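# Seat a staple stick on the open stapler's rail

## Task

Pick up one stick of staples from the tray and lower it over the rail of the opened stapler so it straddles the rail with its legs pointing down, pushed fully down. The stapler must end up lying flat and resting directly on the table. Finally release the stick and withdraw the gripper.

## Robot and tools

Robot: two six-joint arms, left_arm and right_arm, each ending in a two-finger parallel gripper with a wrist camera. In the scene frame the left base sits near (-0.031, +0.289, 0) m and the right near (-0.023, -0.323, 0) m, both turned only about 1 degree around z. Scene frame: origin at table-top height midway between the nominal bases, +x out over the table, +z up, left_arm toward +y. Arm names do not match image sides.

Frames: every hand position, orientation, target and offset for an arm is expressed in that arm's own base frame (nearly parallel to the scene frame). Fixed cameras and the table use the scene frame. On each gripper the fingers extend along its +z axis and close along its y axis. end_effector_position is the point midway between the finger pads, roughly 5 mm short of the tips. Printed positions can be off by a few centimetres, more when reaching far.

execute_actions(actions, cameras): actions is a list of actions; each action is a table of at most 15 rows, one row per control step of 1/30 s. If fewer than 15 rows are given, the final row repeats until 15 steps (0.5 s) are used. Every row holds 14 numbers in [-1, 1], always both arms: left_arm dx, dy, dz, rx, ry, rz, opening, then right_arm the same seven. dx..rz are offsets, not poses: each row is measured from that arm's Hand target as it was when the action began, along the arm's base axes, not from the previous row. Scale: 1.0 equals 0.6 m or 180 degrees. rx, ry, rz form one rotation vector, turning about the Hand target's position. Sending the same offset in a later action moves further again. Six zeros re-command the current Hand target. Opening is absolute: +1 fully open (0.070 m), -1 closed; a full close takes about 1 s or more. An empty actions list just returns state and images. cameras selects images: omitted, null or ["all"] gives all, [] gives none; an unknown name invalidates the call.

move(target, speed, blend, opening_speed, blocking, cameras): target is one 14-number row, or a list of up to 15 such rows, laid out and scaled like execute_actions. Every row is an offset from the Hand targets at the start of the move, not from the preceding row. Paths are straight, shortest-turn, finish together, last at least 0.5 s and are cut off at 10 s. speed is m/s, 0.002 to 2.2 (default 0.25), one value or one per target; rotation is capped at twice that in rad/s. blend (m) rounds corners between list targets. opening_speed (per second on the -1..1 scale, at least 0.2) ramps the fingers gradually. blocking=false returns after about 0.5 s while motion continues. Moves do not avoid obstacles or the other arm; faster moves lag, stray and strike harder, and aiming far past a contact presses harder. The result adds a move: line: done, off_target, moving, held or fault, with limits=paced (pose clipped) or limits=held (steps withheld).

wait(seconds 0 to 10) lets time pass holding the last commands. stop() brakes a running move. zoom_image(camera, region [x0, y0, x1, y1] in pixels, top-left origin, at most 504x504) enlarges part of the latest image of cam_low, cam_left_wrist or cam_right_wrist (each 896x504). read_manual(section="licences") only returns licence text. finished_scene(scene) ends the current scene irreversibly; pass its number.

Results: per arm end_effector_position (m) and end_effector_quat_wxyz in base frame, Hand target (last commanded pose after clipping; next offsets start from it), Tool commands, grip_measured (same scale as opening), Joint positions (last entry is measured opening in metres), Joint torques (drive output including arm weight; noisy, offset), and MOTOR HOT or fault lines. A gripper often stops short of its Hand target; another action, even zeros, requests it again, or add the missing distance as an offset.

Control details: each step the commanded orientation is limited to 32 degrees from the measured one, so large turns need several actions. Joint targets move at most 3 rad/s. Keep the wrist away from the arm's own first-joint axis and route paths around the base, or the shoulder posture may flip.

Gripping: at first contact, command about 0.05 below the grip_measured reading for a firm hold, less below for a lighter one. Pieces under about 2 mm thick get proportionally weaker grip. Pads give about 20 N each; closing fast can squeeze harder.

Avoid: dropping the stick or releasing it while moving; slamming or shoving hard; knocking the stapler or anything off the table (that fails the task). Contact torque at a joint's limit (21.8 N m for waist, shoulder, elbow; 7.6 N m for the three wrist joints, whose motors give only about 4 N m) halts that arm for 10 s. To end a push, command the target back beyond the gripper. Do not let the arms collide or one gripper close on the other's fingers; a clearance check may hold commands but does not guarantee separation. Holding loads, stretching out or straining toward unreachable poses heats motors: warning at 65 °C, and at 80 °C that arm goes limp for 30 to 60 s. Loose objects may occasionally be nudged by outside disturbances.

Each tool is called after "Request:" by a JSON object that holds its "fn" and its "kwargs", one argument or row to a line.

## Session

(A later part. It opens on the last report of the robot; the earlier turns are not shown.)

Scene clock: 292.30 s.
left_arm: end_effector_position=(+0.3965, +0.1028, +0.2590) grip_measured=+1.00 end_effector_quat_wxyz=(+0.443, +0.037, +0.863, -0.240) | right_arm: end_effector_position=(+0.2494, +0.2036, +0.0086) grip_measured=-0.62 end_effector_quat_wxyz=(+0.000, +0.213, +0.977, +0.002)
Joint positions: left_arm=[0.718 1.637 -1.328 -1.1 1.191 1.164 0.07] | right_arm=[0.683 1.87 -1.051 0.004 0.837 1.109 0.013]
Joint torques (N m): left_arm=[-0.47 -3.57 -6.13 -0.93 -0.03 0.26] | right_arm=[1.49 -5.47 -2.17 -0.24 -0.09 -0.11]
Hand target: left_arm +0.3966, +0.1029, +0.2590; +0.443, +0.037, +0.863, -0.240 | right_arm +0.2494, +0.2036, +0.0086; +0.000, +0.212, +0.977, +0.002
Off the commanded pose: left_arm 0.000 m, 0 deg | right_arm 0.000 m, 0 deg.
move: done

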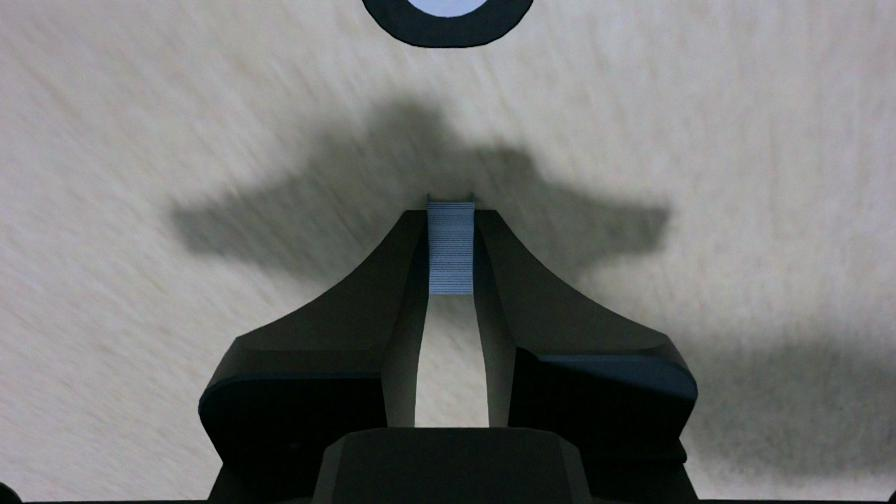

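Request:
{"fn": "move", "kwargs": {
  "target": [
    [0,0,0,0,0,0,1,0,0,0.077,0,0,0,-0.68],
    [0,0,0,0,0,0,1,0.1718,-0.0815,0.077,0,0,0,-0.68]
  ],
  "speed": 0.15,
  "blend": [0.01,0],
  "cameras": ["cam_right_wrist","cam_low"]
}}

Request:
{"fn": "zoom_image", "kwargs": {
  "camera": "cam_right_wrist",
  "region": [390, 100, 510, 220]
}}

Request:
{"fn": "zoom_image", "kwargs": {
  "camera": "cam_low",
  "region": [330, 180, 430, 260]
}}

Scene clock: 307.47 s.
left_arm: end_effector_position=(+0.3965, +0.1028, +0.2590) grip_measured=+1.00 end_effector_quat_wxyz=(+0.443, +0.037, +0.863, -0.240) | right_arm: end_effector_position=(+0.3533, +0.1542, +0.0548) grip_measured=-0.62 end_effector_quat_wxyz=(+0.001, +0.213, +0.977, +0.002)
Joint positions: left_arm=[0.718 1.637 -1.328 -1.1 1.191 1.164 0.07] | right_arm=[0.41 1.987 -1.451 0.003 1.119 0.837 0.013]
Joint torques (N m): left_arm=[-0.18 -3.76 -6.22 -0.84 -0.07 0.23] | right_arm=[1.65 -6.91 -2.48 0.04 -0.04 0.02]
Hand target: left_arm +0.3966, +0.1029, +0.2590; +0.443, +0.037, +0.863, -0.240 | right_arm +0.3525, +0.1547, +0.0548; +0.000, +0.212, +0.977, +0.002
Off the commanded pose: left_arm 0.000 m, 0 deg | right_arm 0.001 m, 0 deg.
move: done
Images, in order (width x height): cam_low 896x504, cam_right_wrist 896x504.

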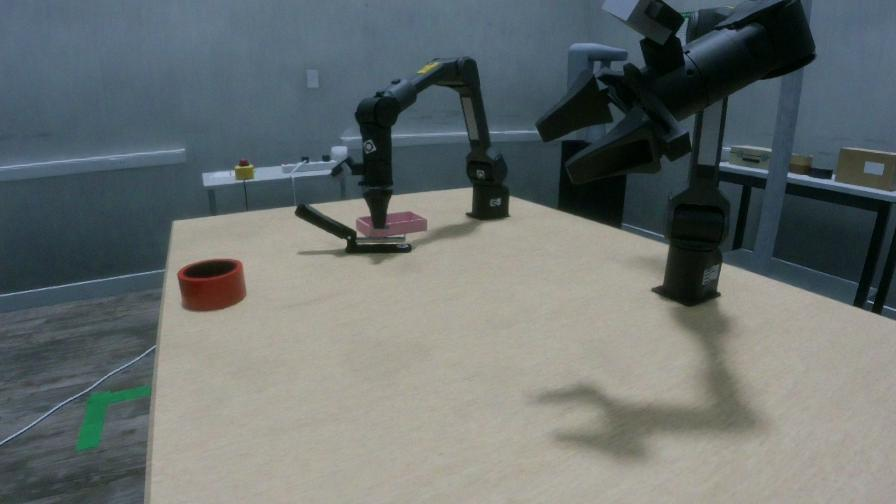

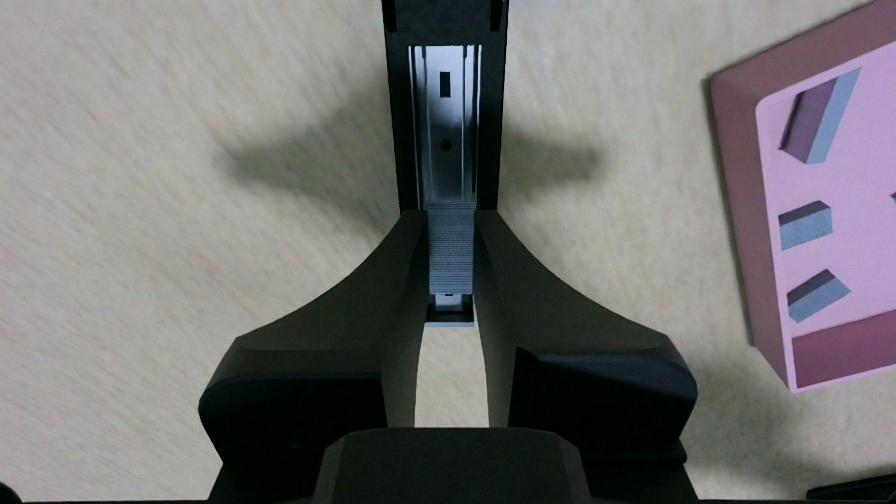

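Scaled by 4.200.

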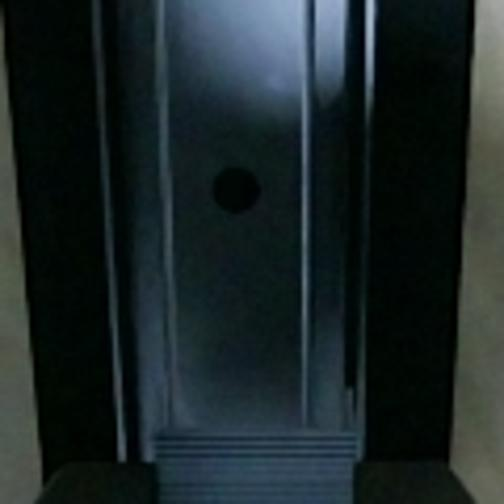

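Scaled by 5.040.

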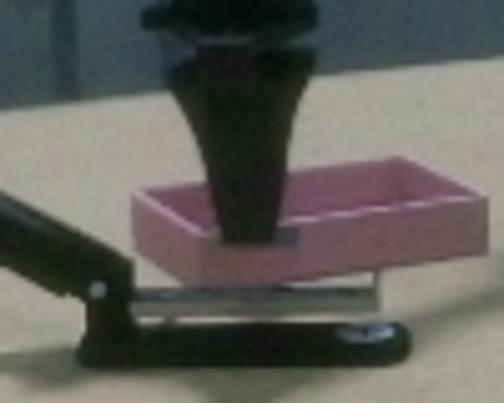

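Request:
{"fn": "move", "kwargs": {
  "target": [0,0,0,0,0,0,1,-0.0003,0.0030,-0.0205,0,0,0,-0.68],
  "speed": 0.05,
  "cameras": ["cam_right_wrist","cam_low"]
}}

Request:
{"fn": "zoom_image", "kwargs": {
  "camera": "cam_right_wrist",
  "region": [390, 100, 510, 220]
}}

Request:
{"fn": "zoom_image", "kwargs": {
  "camera": "cam_right_wrist",
  "region": [390, 210, 510, 330]
}}

Request:
{"fn": "zoom_image", "kwargs": {
  "camera": "cam_low",
  "region": [330, 200, 430, 260]
}}

Scene clock: 332.60 s.
left_arm: end_effector_position=(+0.3965, +0.1028, +0.2590) grip_measured=+1.00 end_effector_quat_wxyz=(+0.443, +0.037, +0.863, -0.240) | right_arm: end_effector_position=(+0.3525, +0.1562, +0.0425) grip_measured=-0.62 end_effector_quat_wxyz=(+0.000, +0.212, +0.977, +0.002)
Joint positions: left_arm=[0.718 1.637 -1.328 -1.1 1.191 1.164 0.07] | right_arm=[0.416 2.004 -1.426 0.003 1.077 0.842 0.013]
Joint torques (N m): left_arm=[-0.12 -3.63 -6.23 -0.94 -0.14 0.28] | right_arm=[1.19 -6.21 -2.88 -0.19 0.05 0.03]
Hand target: left_arm +0.3966, +0.1029, +0.2590; +0.443, +0.037, +0.863, -0.240 | right_arm +0.3523, +0.1565, +0.0425; +0.000, +0.212, +0.977, +0.002
Off the commanded pose: left_arm 0.000 m, 0 deg | right_arm 0.000 m, 0 deg.
move: done
Images, in order (width x height): cam_low 896x504, cam_right_wrist 896x504.

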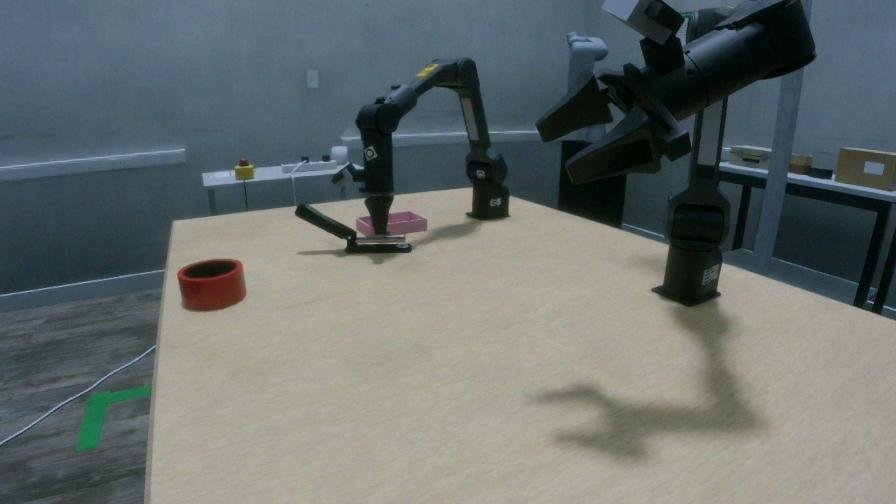

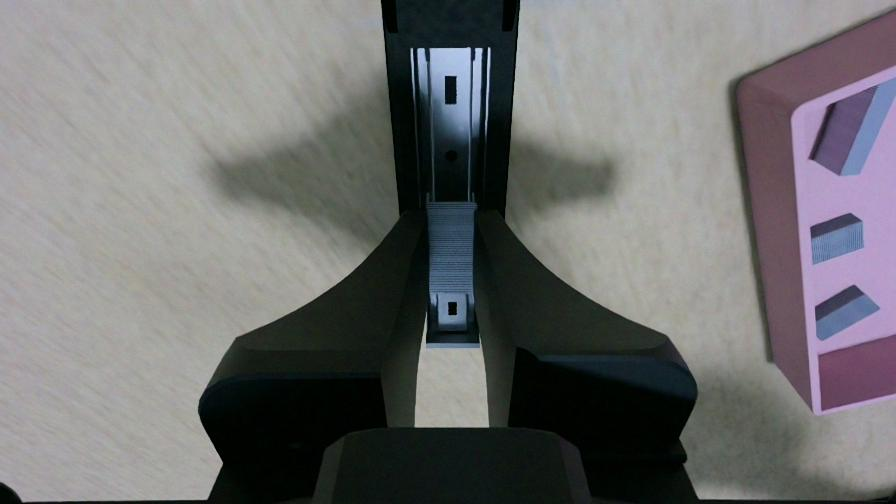

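Scaled by 4.200.

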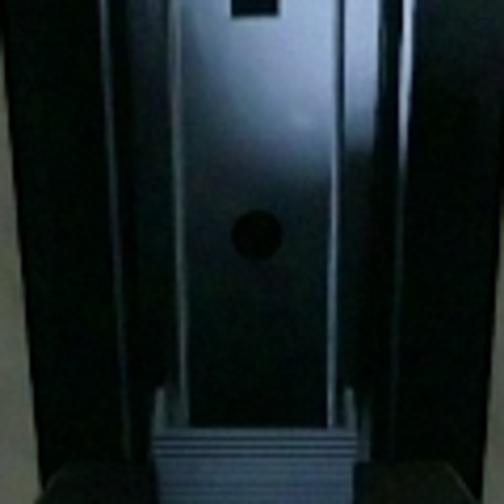

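Scaled by 4.200.

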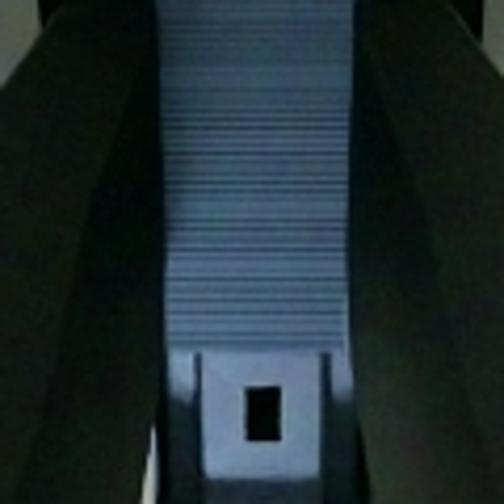

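Scaled by 5.040.

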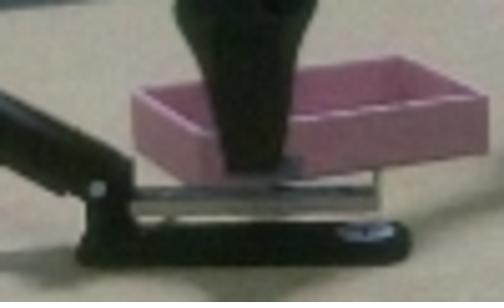

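Request:
{"fn": "move", "kwargs": {
  "target": [0,0,0,0,0,0,1,0,-0.001,-0.0105,0,0,0,-0.68],
  "speed": 0.03,
  "cameras": ["cam_right_wrist","cam_low"]
}}

Request:
{"fn": "zoom_image", "kwargs": {
  "camera": "cam_right_wrist",
  "region": [390, 100, 510, 220]
}}

Request:
{"fn": "zoom_image", "kwargs": {
  "camera": "cam_low",
  "region": [330, 200, 430, 260]
}}

Scene clock: 346.93 s.
left_arm: end_effector_position=(+0.3965, +0.1028, +0.2590) grip_measured=+1.00 end_effector_quat_wxyz=(+0.443, +0.037, +0.863, -0.240) | right_arm: end_effector_position=(+0.3525, +0.1562, +0.0365) grip_measured=-0.62 end_effector_quat_wxyz=(+0.001, +0.212, +0.977, +0.002)
Joint positions: left_arm=[0.718 1.637 -1.328 -1.1 1.191 1.164 0.07] | right_arm=[0.416 2.012 -1.413 0.003 1.056 0.841 0.013]
Joint torques (N m): left_arm=[0.06 -3.71 -6.62 -0.82 -0.12 0.24] | right_arm=[-0.07 -5.95 -2.54 0.07 -0.03 -0.06]
Hand target: left_arm +0.3966, +0.1029, +0.2590; +0.443, +0.037, +0.863, -0.240 | right_arm +0.3523, +0.1559, +0.0362; +0.000, +0.212, +0.977, +0.002
Off the commanded pose: left_arm 0.000 m, 0 deg | right_arm 0.001 m, 0 deg.
move: done
Images, in order (width x height): cam_low 896x504, cam_right_wrist 896x504.

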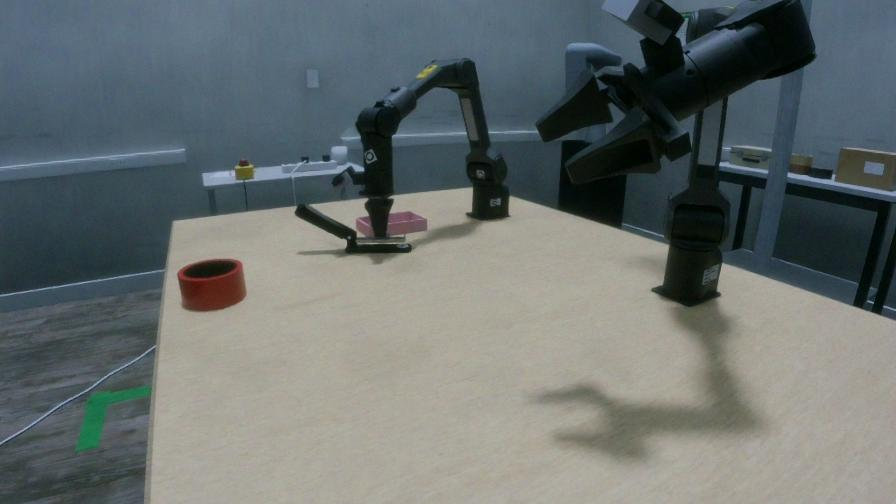

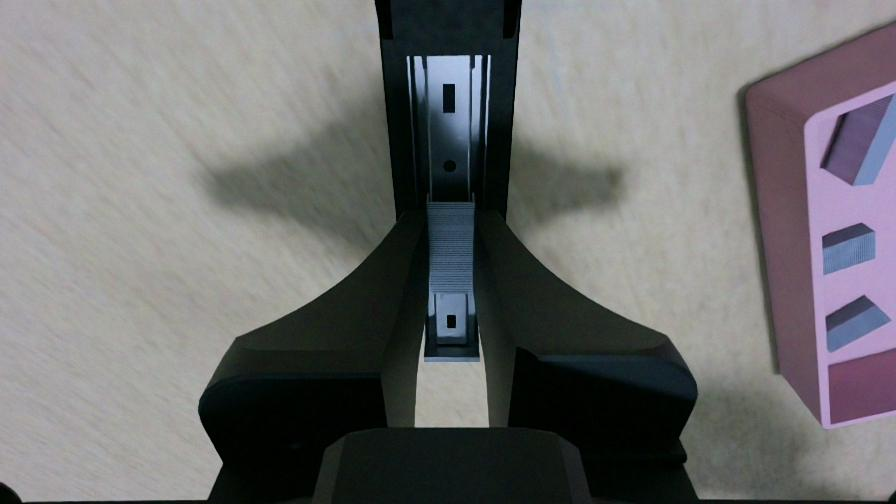

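Scaled by 4.200.

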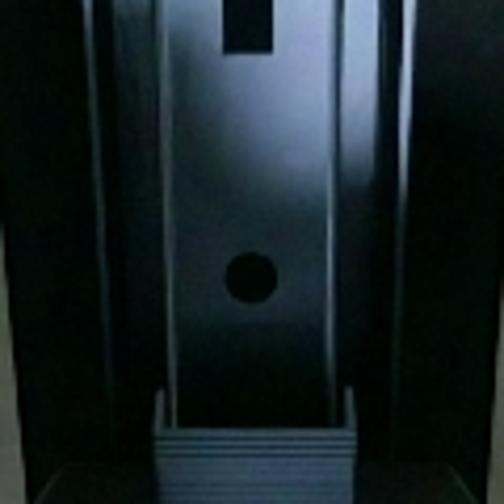

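Scaled by 5.040.

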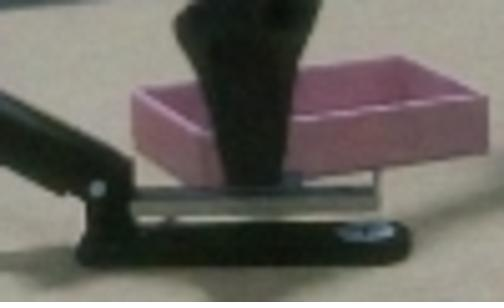

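Request:
{"fn": "move", "kwargs": {
  "target": [0,0,0,0,0,0,1,0,0.0003,-0.0055,0,0,0.003,-0.68],
  "speed": 0.03,
  "cameras": ["cam_right_wrist","cam_low"]
}}

Request:
{"fn": "zoom_image", "kwargs": {
  "camera": "cam_right_wrist",
  "region": [390, 100, 510, 220]
}}

Request:
{"fn": "zoom_image", "kwargs": {
  "camera": "cam_low",
  "region": [330, 200, 430, 260]
}}

Scene clock: 358.93 s.
left_arm: end_effector_position=(+0.3965, +0.1028, +0.2590) grip_measured=+1.00 end_effector_quat_wxyz=(+0.443, +0.037, +0.863, -0.240) | right_arm: end_effector_position=(+0.3525, +0.1559, +0.0330) grip_measured=-0.62 end_effector_quat_wxyz=(+0.000, +0.208, +0.978, +0.002)
Joint positions: left_arm=[0.718 1.637 -1.328 -1.1 1.191 1.164 0.07] | right_arm=[0.415 2.018 -1.407 0.003 1.046 0.832 0.013]
Joint torques (N m): left_arm=[0.12 -3.52 -6.38 -0.83 -0.12 0.24] | right_arm=[0.62 -6.09 -2.63 0.05 -0.07 -0.06]
Hand target: left_arm +0.3966, +0.1029, +0.2590; +0.443, +0.037, +0.863, -0.240 | right_arm +0.3523, +0.1561, +0.0329; +0.000, +0.208, +0.978, +0.002
Off the commanded pose: left_arm 0.000 m, 0 deg | right_arm 0.000 m, 0 deg.
move: done
Images, in order (width x height): cam_low 896x504, cam_right_wrist 896x504.

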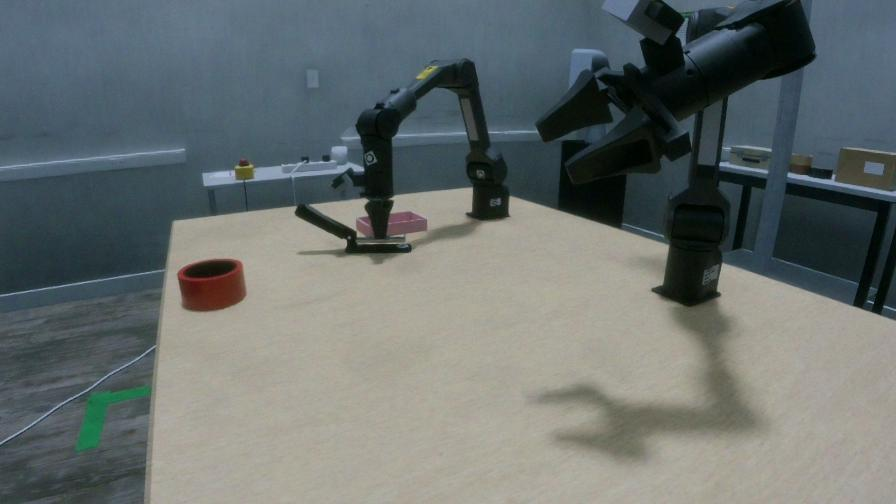

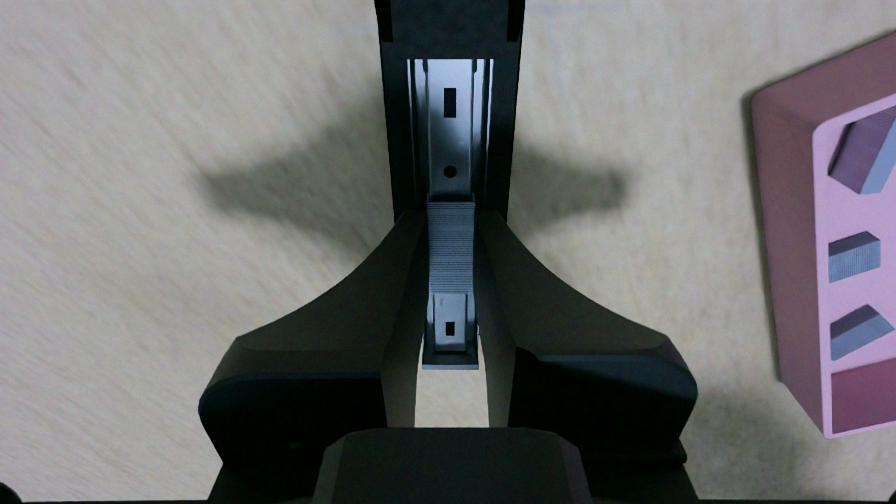

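Scaled by 4.200.

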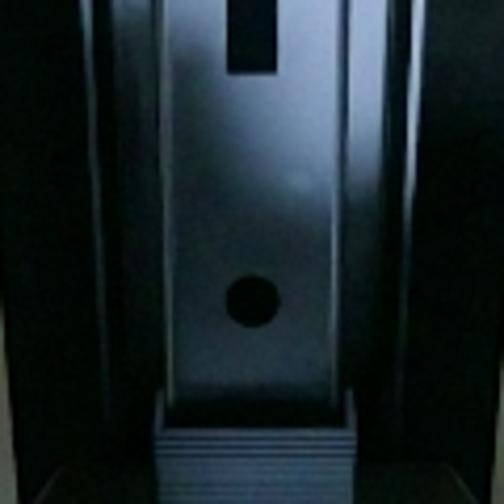

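Scaled by 5.040.

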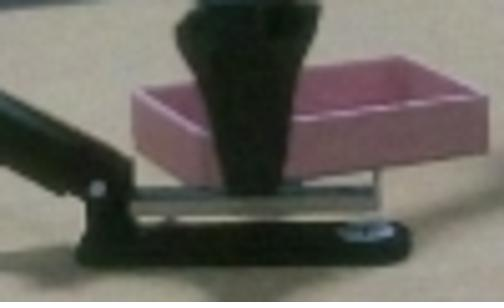

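Request:
{"fn": "move", "kwargs": {
  "target": [0,0,0,0,0,0,1,0,0,-0.005,0,0,0,-0.68],
  "speed": 0.03,
  "cameras": ["cam_right_wrist","cam_low"]
}}

Request:
{"fn": "zoom_image", "kwargs": {
  "camera": "cam_right_wrist",
  "region": [390, 100, 510, 220]
}}

Request:
{"fn": "zoom_image", "kwargs": {
  "camera": "cam_low",
  "region": [330, 200, 430, 260]
}}

Scene clock: 372.90 s.
left_arm: end_effector_position=(+0.3965, +0.1028, +0.2590) grip_measured=+1.00 end_effector_quat_wxyz=(+0.443, +0.037, +0.863, -0.240) | right_arm: end_effector_position=(+0.3530, +0.1561, +0.0309) grip_measured=-0.62 end_effector_quat_wxyz=(+0.001, +0.208, +0.978, +0.002)
Joint positions: left_arm=[0.718 1.637 -1.328 -1.1 1.191 1.164 0.07] | right_arm=[0.415 2.02 -1.403 0.003 1.035 0.832 0.013]
Joint torques (N m): left_arm=[0.33 -3.82 -6.45 -0.84 -0.12 0.25] | right_arm=[1.66 -5.04 -1.76 0 -0.25 0]
Hand target: left_arm +0.3966, +0.1029, +0.2590; +0.443, +0.037, +0.863, -0.240 | right_arm +0.3523, +0.1561, +0.0299; +0.000, +0.208, +0.978, +0.002
Off the commanded pose: left_arm 0.000 m, 0 deg | right_arm 0.001 m, 0 deg.
move: done
Images, in order (width x height): cam_low 896x504, cam_right_wrist 896x504.

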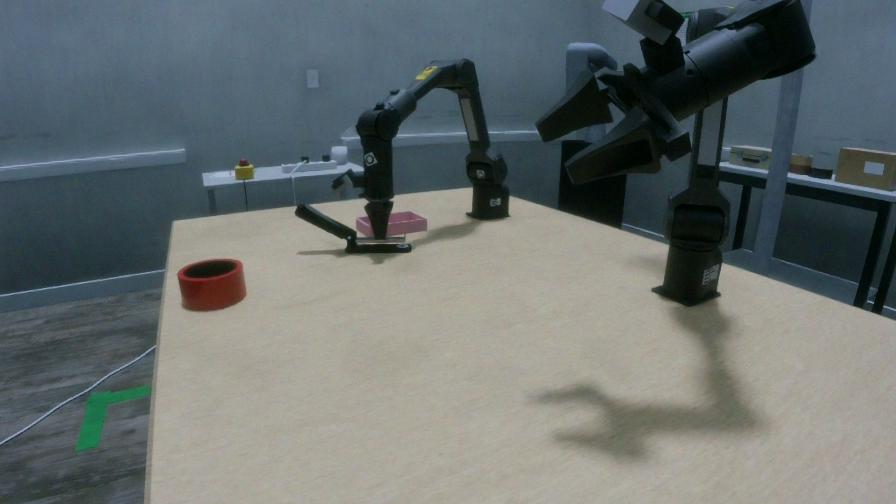

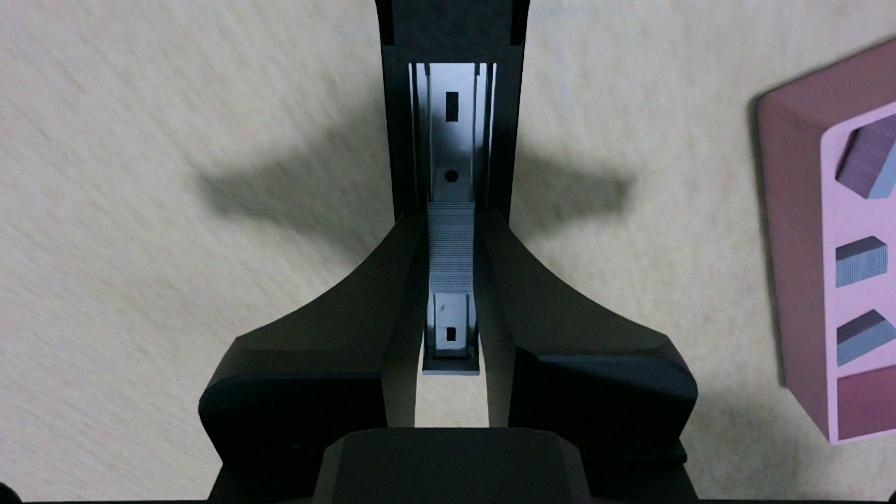

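Scaled by 4.200.

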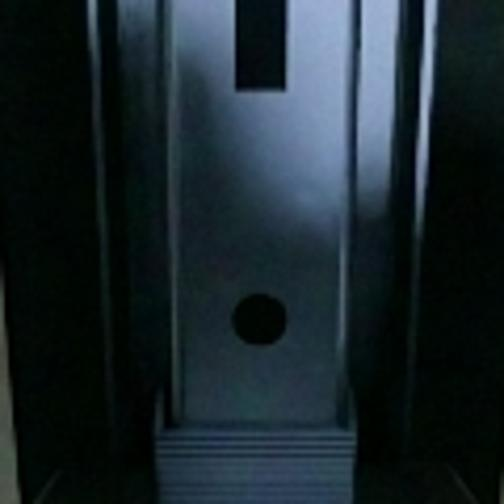

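Scaled by 5.040.

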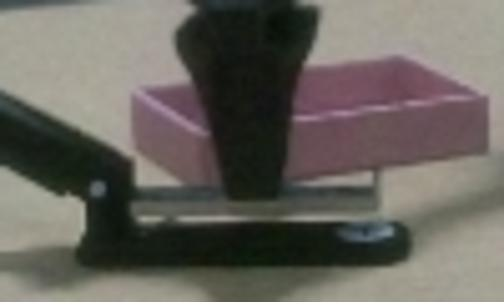

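Request:
{"fn": "move", "kwargs": {
  "target": [0,0,0,0,0,0,1,0,0,0.0018,0,0,0,-0.48],
  "opening_speed": 0.2,
  "cameras": ["cam_right_wrist"]
}}

Request:
{"fn": "zoom_image", "kwargs": {
  "camera": "cam_right_wrist",
  "region": [390, 150, 510, 270]
}}

Request:
{"fn": "move", "kwargs": {
  "target": [0,0,0,0,0,0,1,-0.00,0,0.03,0,0,0,-0.48],
  "speed": 0.06
}}

Request:
{"fn": "zoom_image", "kwargs": {
  "camera": "cam_right_wrist",
  "region": [390, 190, 510, 360]
}}

Request:
{"fn": "zoom_image", "kwargs": {
  "camera": "cam_low",
  "region": [330, 200, 430, 260]
}}

Scene clock: 392.50 s.
left_arm: end_effector_position=(+0.3965, +0.1028, +0.2590) grip_measured=+1.00 end_effector_quat_wxyz=(+0.443, +0.037, +0.863, -0.240) | right_arm: end_effector_position=(+0.3512, +0.1555, +0.0301) grip_measured=-0.48 end_effector_quat_wxyz=(-0.002, +0.208, +0.978, +0.000)
Joint positions: left_arm=[0.718 1.637 -1.328 -1.1 1.191 1.164 0.07] | right_arm=[0.415 2.021 -1.401 0.003 1.041 0.832 0.018]
Joint torques (N m): left_arm=[0.24 -3.66 -6.14 -0.77 -0.06 0.28] | right_arm=[1.25 -4.55 -2.08 -0.07 -0.74 -0.06]
Hand target: left_arm +0.3966, +0.1029, +0.2590; +0.443, +0.037, +0.863, -0.240 | right_arm +0.3523, +0.1561, +0.0309; +0.000, +0.208, +0.978, +0.002
Off the commanded pose: left_arm 0.000 m, 0 deg | right_arm 0.001 m, 0 deg.
move: done

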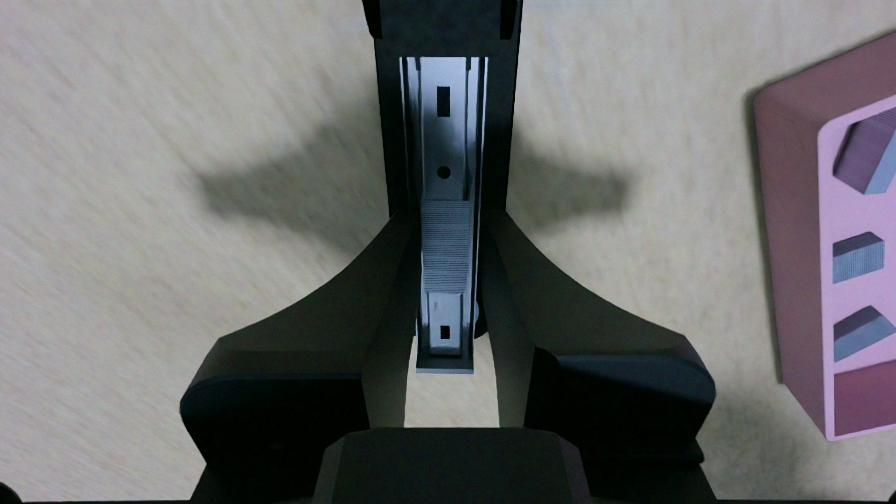

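Scaled by 4.200.

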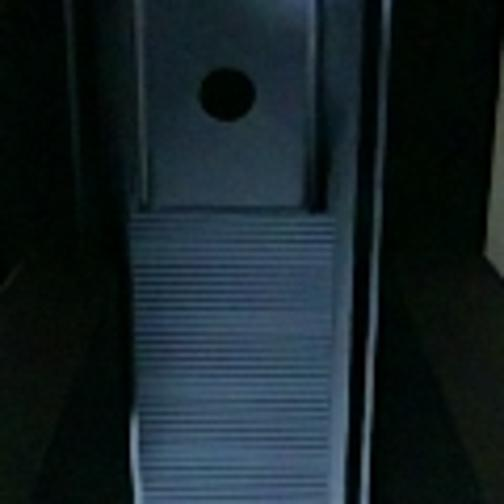

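Scene clock: 393.20 s.
left_arm: end_effector_position=(+0.3965, +0.1028, +0.2590) grip_measured=+1.00 end_effector_quat_wxyz=(+0.443, +0.037, +0.863, -0.240) | right_arm: end_effector_position=(+0.3521, +0.1559, +0.0487) grip_measured=-0.48 end_effector_quat_wxyz=(-0.001, +0.208, +0.978, +0.001)
Joint positions: left_arm=[0.718 1.637 -1.328 -1.1 1.191 1.164 0.07] | right_arm=[0.415 1.995 -1.438 0.003 1.1 0.832 0.018]
Joint torques (N m): left_arm=[0.26 -3.61 -6.15 -0.82 -0.09 0.26] | right_arm=[1.11 -7 -3.81 -0.21 -0.12 0.05]
Hand target: left_arm +0.3966, +0.1029, +0.2590; +0.443, +0.037, +0.863, -0.240 | right_arm +0.3523, +0.1561, +0.0489; +0.000, +0.208, +0.978, +0.002
Off the commanded pose: left_arm 0.000 m, 0 deg | right_arm 0.000 m, 0 deg.
move: done

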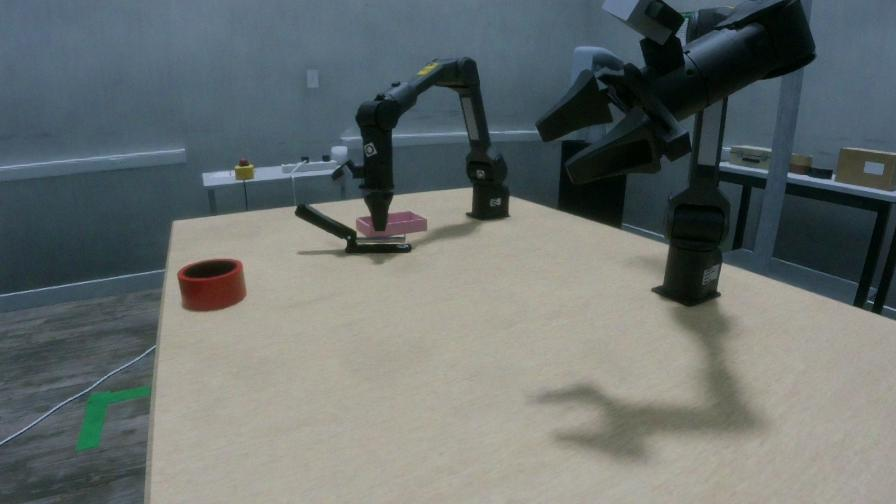

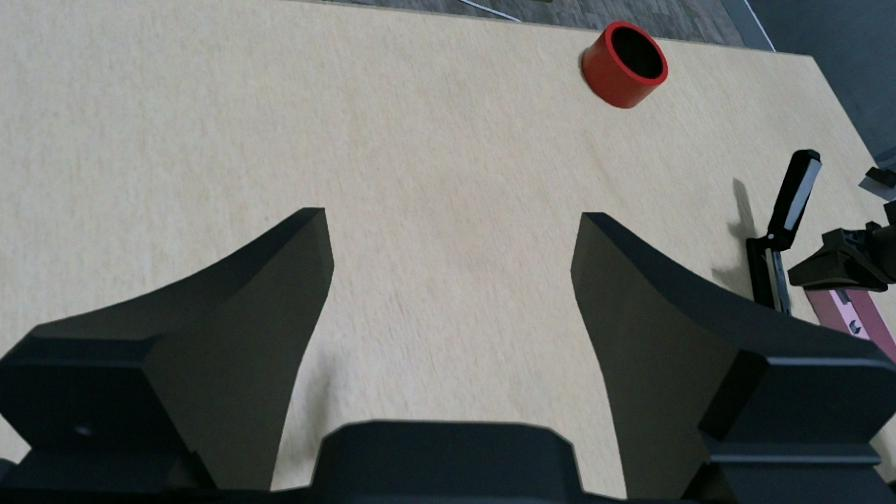

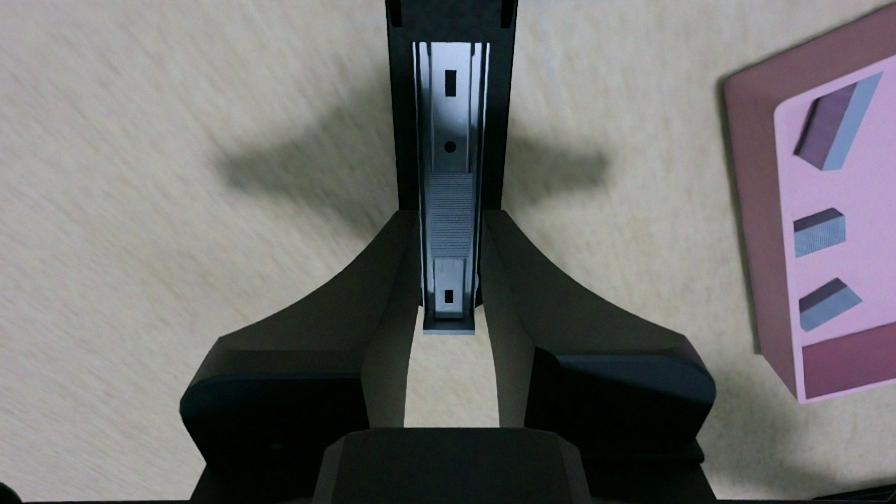

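Scaled by 2.965.

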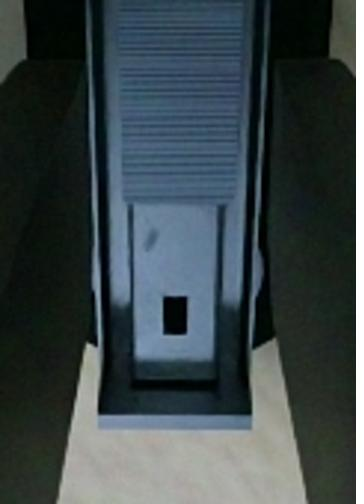

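Scaled by 5.040.

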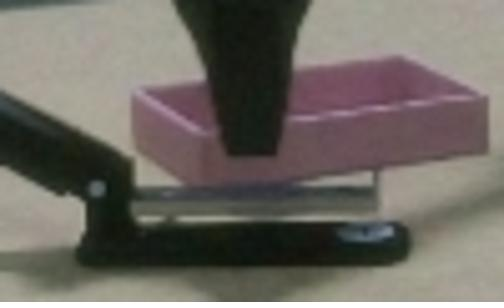

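Request:
{"fn": "move", "kwargs": {
  "target": [0,0,0,0,0,0,1,0,-0.0005,0,0,0,0,-1],
  "cameras": []
}}

Request:
{"fn": "move", "kwargs": {
  "target": [0,0,0,0,0,0,1,0,0,-0.0285,0,0,0,-1],
  "speed": 0.04,
  "cameras": ["cam_low"]
}}

Request:
{"fn": "move", "kwargs": {
  "target": [0,0,0,0,0,0,1,0,0,-0.009,0,0,0,-1],
  "speed": 0.02,
  "cameras": ["cam_low","cam_right_wrist"]
}}

Request:
{"fn": "zoom_image", "kwargs": {
  "camera": "cam_low",
  "region": [330, 200, 430, 260]
}}

Scene clock: 411.37 s.
left_arm: end_effector_position=(+0.3965, +0.1028, +0.2590) grip_measured=+1.00 end_effector_quat_wxyz=(+0.443, +0.037, +0.863, -0.240) | right_arm: end_effector_position=(+0.3524, +0.1560, +0.0490) grip_measured=-0.98 end_effector_quat_wxyz=(+0.000, +0.208, +0.978, +0.002)
Joint positions: left_arm=[0.718 1.637 -1.328 -1.1 1.191 1.164 0.07] | right_arm=[0.415 1.995 -1.438 0.003 1.099 0.832 0.001]
Joint torques (N m): left_arm=[0.25 -3.78 -6.11 -0.79 -0.06 0.3] | right_arm=[-0.3 -7.04 -2.38 -0.17 -0.14 -0.09]
Hand target: left_arm +0.3966, +0.1029, +0.2590; +0.443, +0.037, +0.863, -0.240 | right_arm +0.3523, +0.1558, +0.0489; +0.000, +0.208, +0.978, +0.002
Off the commanded pose: left_arm 0.000 m, 0 deg | right_arm 0.000 m, 0 deg.
move: done

Scene clock: 412.07 s.
left_arm: end_effector_position=(+0.3965, +0.1028, +0.2590) grip_measured=+1.00 end_effector_quat_wxyz=(+0.443, +0.037, +0.863, -0.240) | right_arm: end_effector_position=(+0.3522, +0.1559, +0.0319) grip_measured=-0.98 end_effector_quat_wxyz=(+0.000, +0.208, +0.978, +0.002)
Joint positions: left_arm=[0.718 1.637 -1.328 -1.1 1.191 1.164 0.07] | right_arm=[0.415 2.018 -1.404 0.003 1.041 0.832 0.001]
Joint torques (N m): left_arm=[0.17 -3.57 -6.3 -0.81 -0.04 0.27] | right_arm=[-0.11 -5.59 -2.57 -0.12 -0.04 -0.05]
Hand target: left_arm +0.3966, +0.1029, +0.2590; +0.443, +0.037, +0.863, -0.240 | right_arm +0.3523, +0.1558, +0.0318; +0.000, +0.208, +0.978, +0.002
Off the commanded pose: left_arm 0.000 m, 0 deg | right_arm 0.000 m, 0 deg.
move: done

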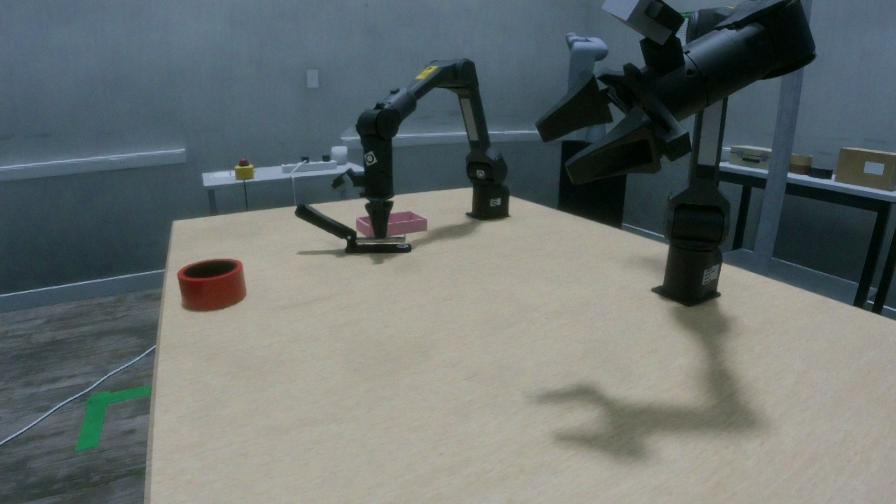

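Scene clock: 413.13 s.
left_arm: end_effector_position=(+0.3965, +0.1028, +0.2590) grip_measured=+1.00 end_effector_quat_wxyz=(+0.443, +0.037, +0.863, -0.240) | right_arm: end_effector_position=(+0.3543, +0.1567, +0.0307) grip_measured=-0.98 end_effector_quat_wxyz=(+0.006, +0.208, +0.978, +0.005)
Joint positions: left_arm=[0.718 1.637 -1.328 -1.1 1.191 1.164 0.07] | right_arm=[0.415 2.018 -1.398 0.003 1.023 0.832 0.001]
Joint torques (N m): left_arm=[0.45 -3.47 -6.34 -0.81 -0.09 0.27] | right_arm=[-1.26 6.69 4.78 -0.8 -1 -0.07]
Hand target: left_arm +0.3966, +0.1029, +0.2590; +0.443, +0.037, +0.863, -0.240 | right_arm +0.3523, +0.1558, +0.0264; +0.000, +0.208, +0.978, +0.002
Off the commanded pose: left_arm 0.000 m, 0 deg | right_arm 0.005 m, 1 deg.
move: off_target (right_arm)

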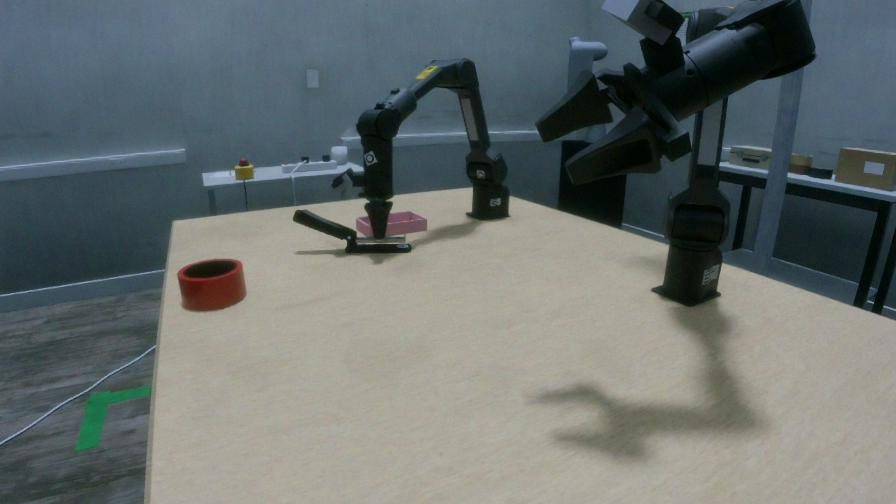

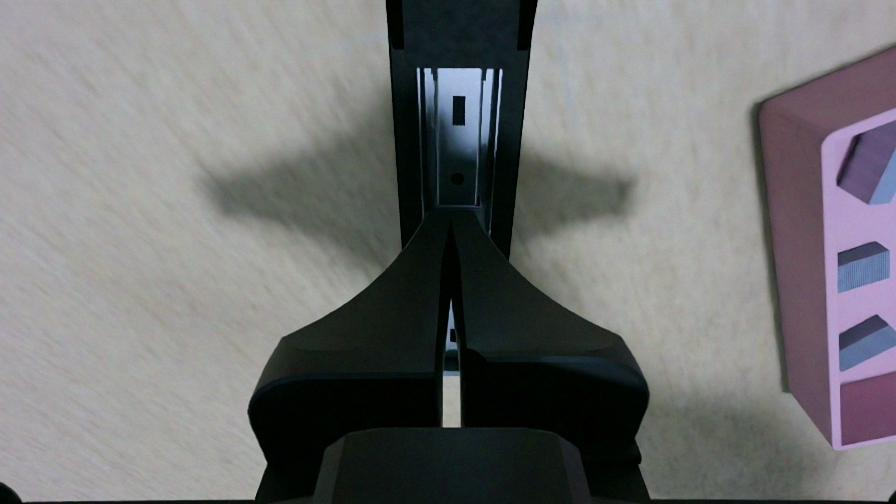

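Scaled by 5.040.

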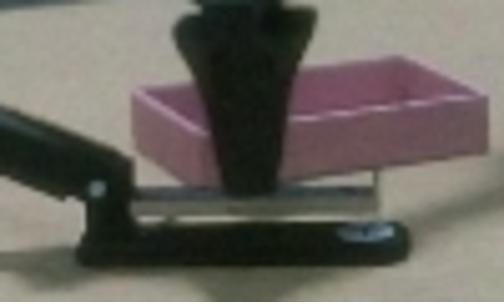

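Request:
{"fn": "move", "kwargs": {
  "target": [
    [0,0,0,0,0,0,1,0,0,0.007,0,0,0,-1],
    [0,0,0,0,0,0,1,0,0,0.055,0,0,0,-1]
  ],
  "speed": [0.03,0.12]
}}

Request:
{"fn": "zoom_image", "kwargs": {
  "camera": "cam_right_wrist",
  "region": [390, 120, 510, 300]
}}

Request:
{"fn": "zoom_image", "kwargs": {
  "camera": "cam_low",
  "region": [330, 200, 430, 260]
}}

Scene clock: 429.73 s.
left_arm: end_effector_position=(+0.3965, +0.1028, +0.2590) grip_measured=+1.00 end_effector_quat_wxyz=(+0.443, +0.037, +0.863, -0.240) | right_arm: end_effector_position=(+0.3519, +0.1557, +0.0589) grip_measured=-0.98 end_effector_quat_wxyz=(-0.001, +0.207, +0.978, +0.001)
Joint positions: left_arm=[0.718 1.637 -1.328 -1.1 1.191 1.164 0.07] | right_arm=[0.415 1.982 -1.46 0.003 1.136 0.832 0.001]
Joint torques (N m): left_arm=[0.36 -3.76 -6.15 -0.75 -0.02 0.26] | right_arm=[1.22 -7.09 -4 -0.24 -0.13 0.05]
Hand target: left_arm +0.3966, +0.1029, +0.2590; +0.443, +0.037, +0.863, -0.240 | right_arm +0.3523, +0.1558, +0.0594; +0.000, +0.208, +0.978, +0.002
Off the commanded pose: left_arm 0.000 m, 0 deg | right_arm 0.001 m, 0 deg.
move: done

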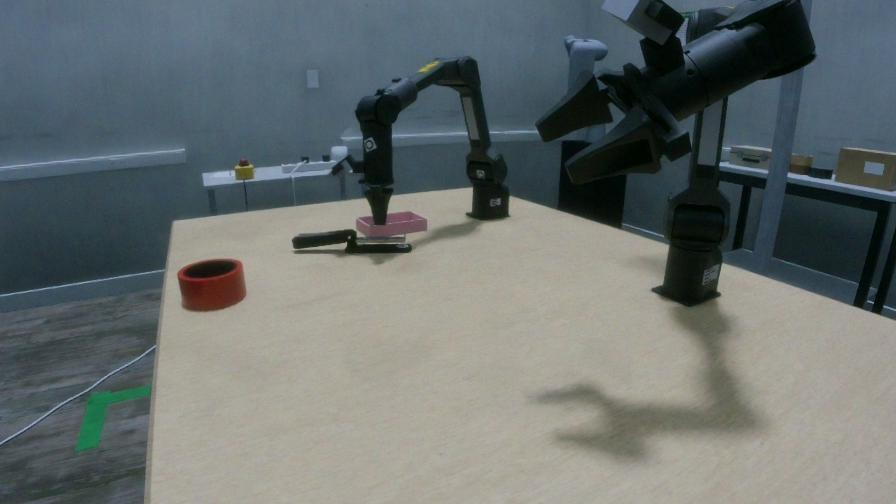

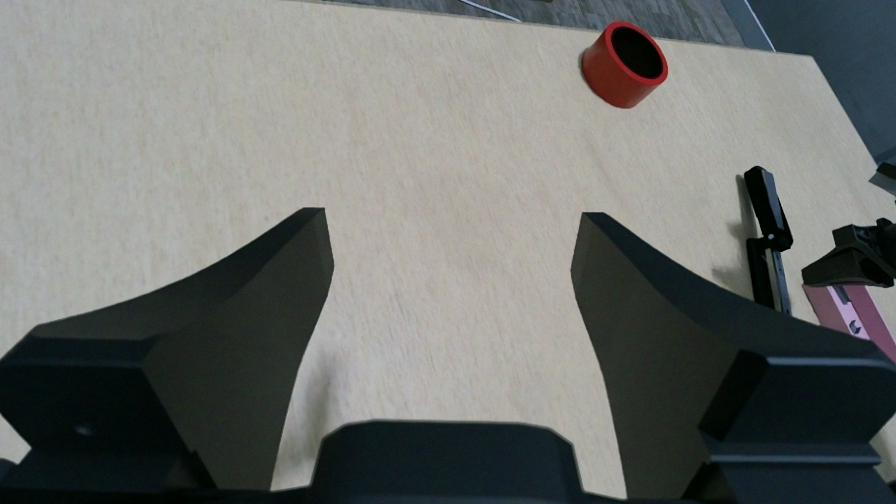

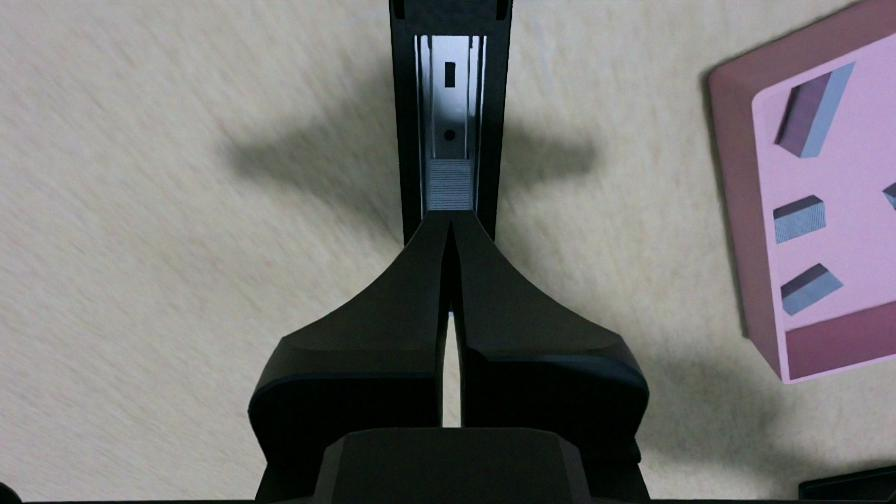

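Scaled by 2.800.

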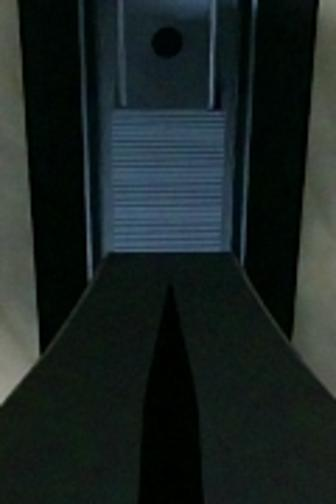

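Scaled by 5.040.

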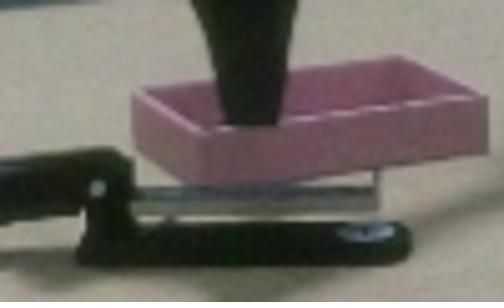

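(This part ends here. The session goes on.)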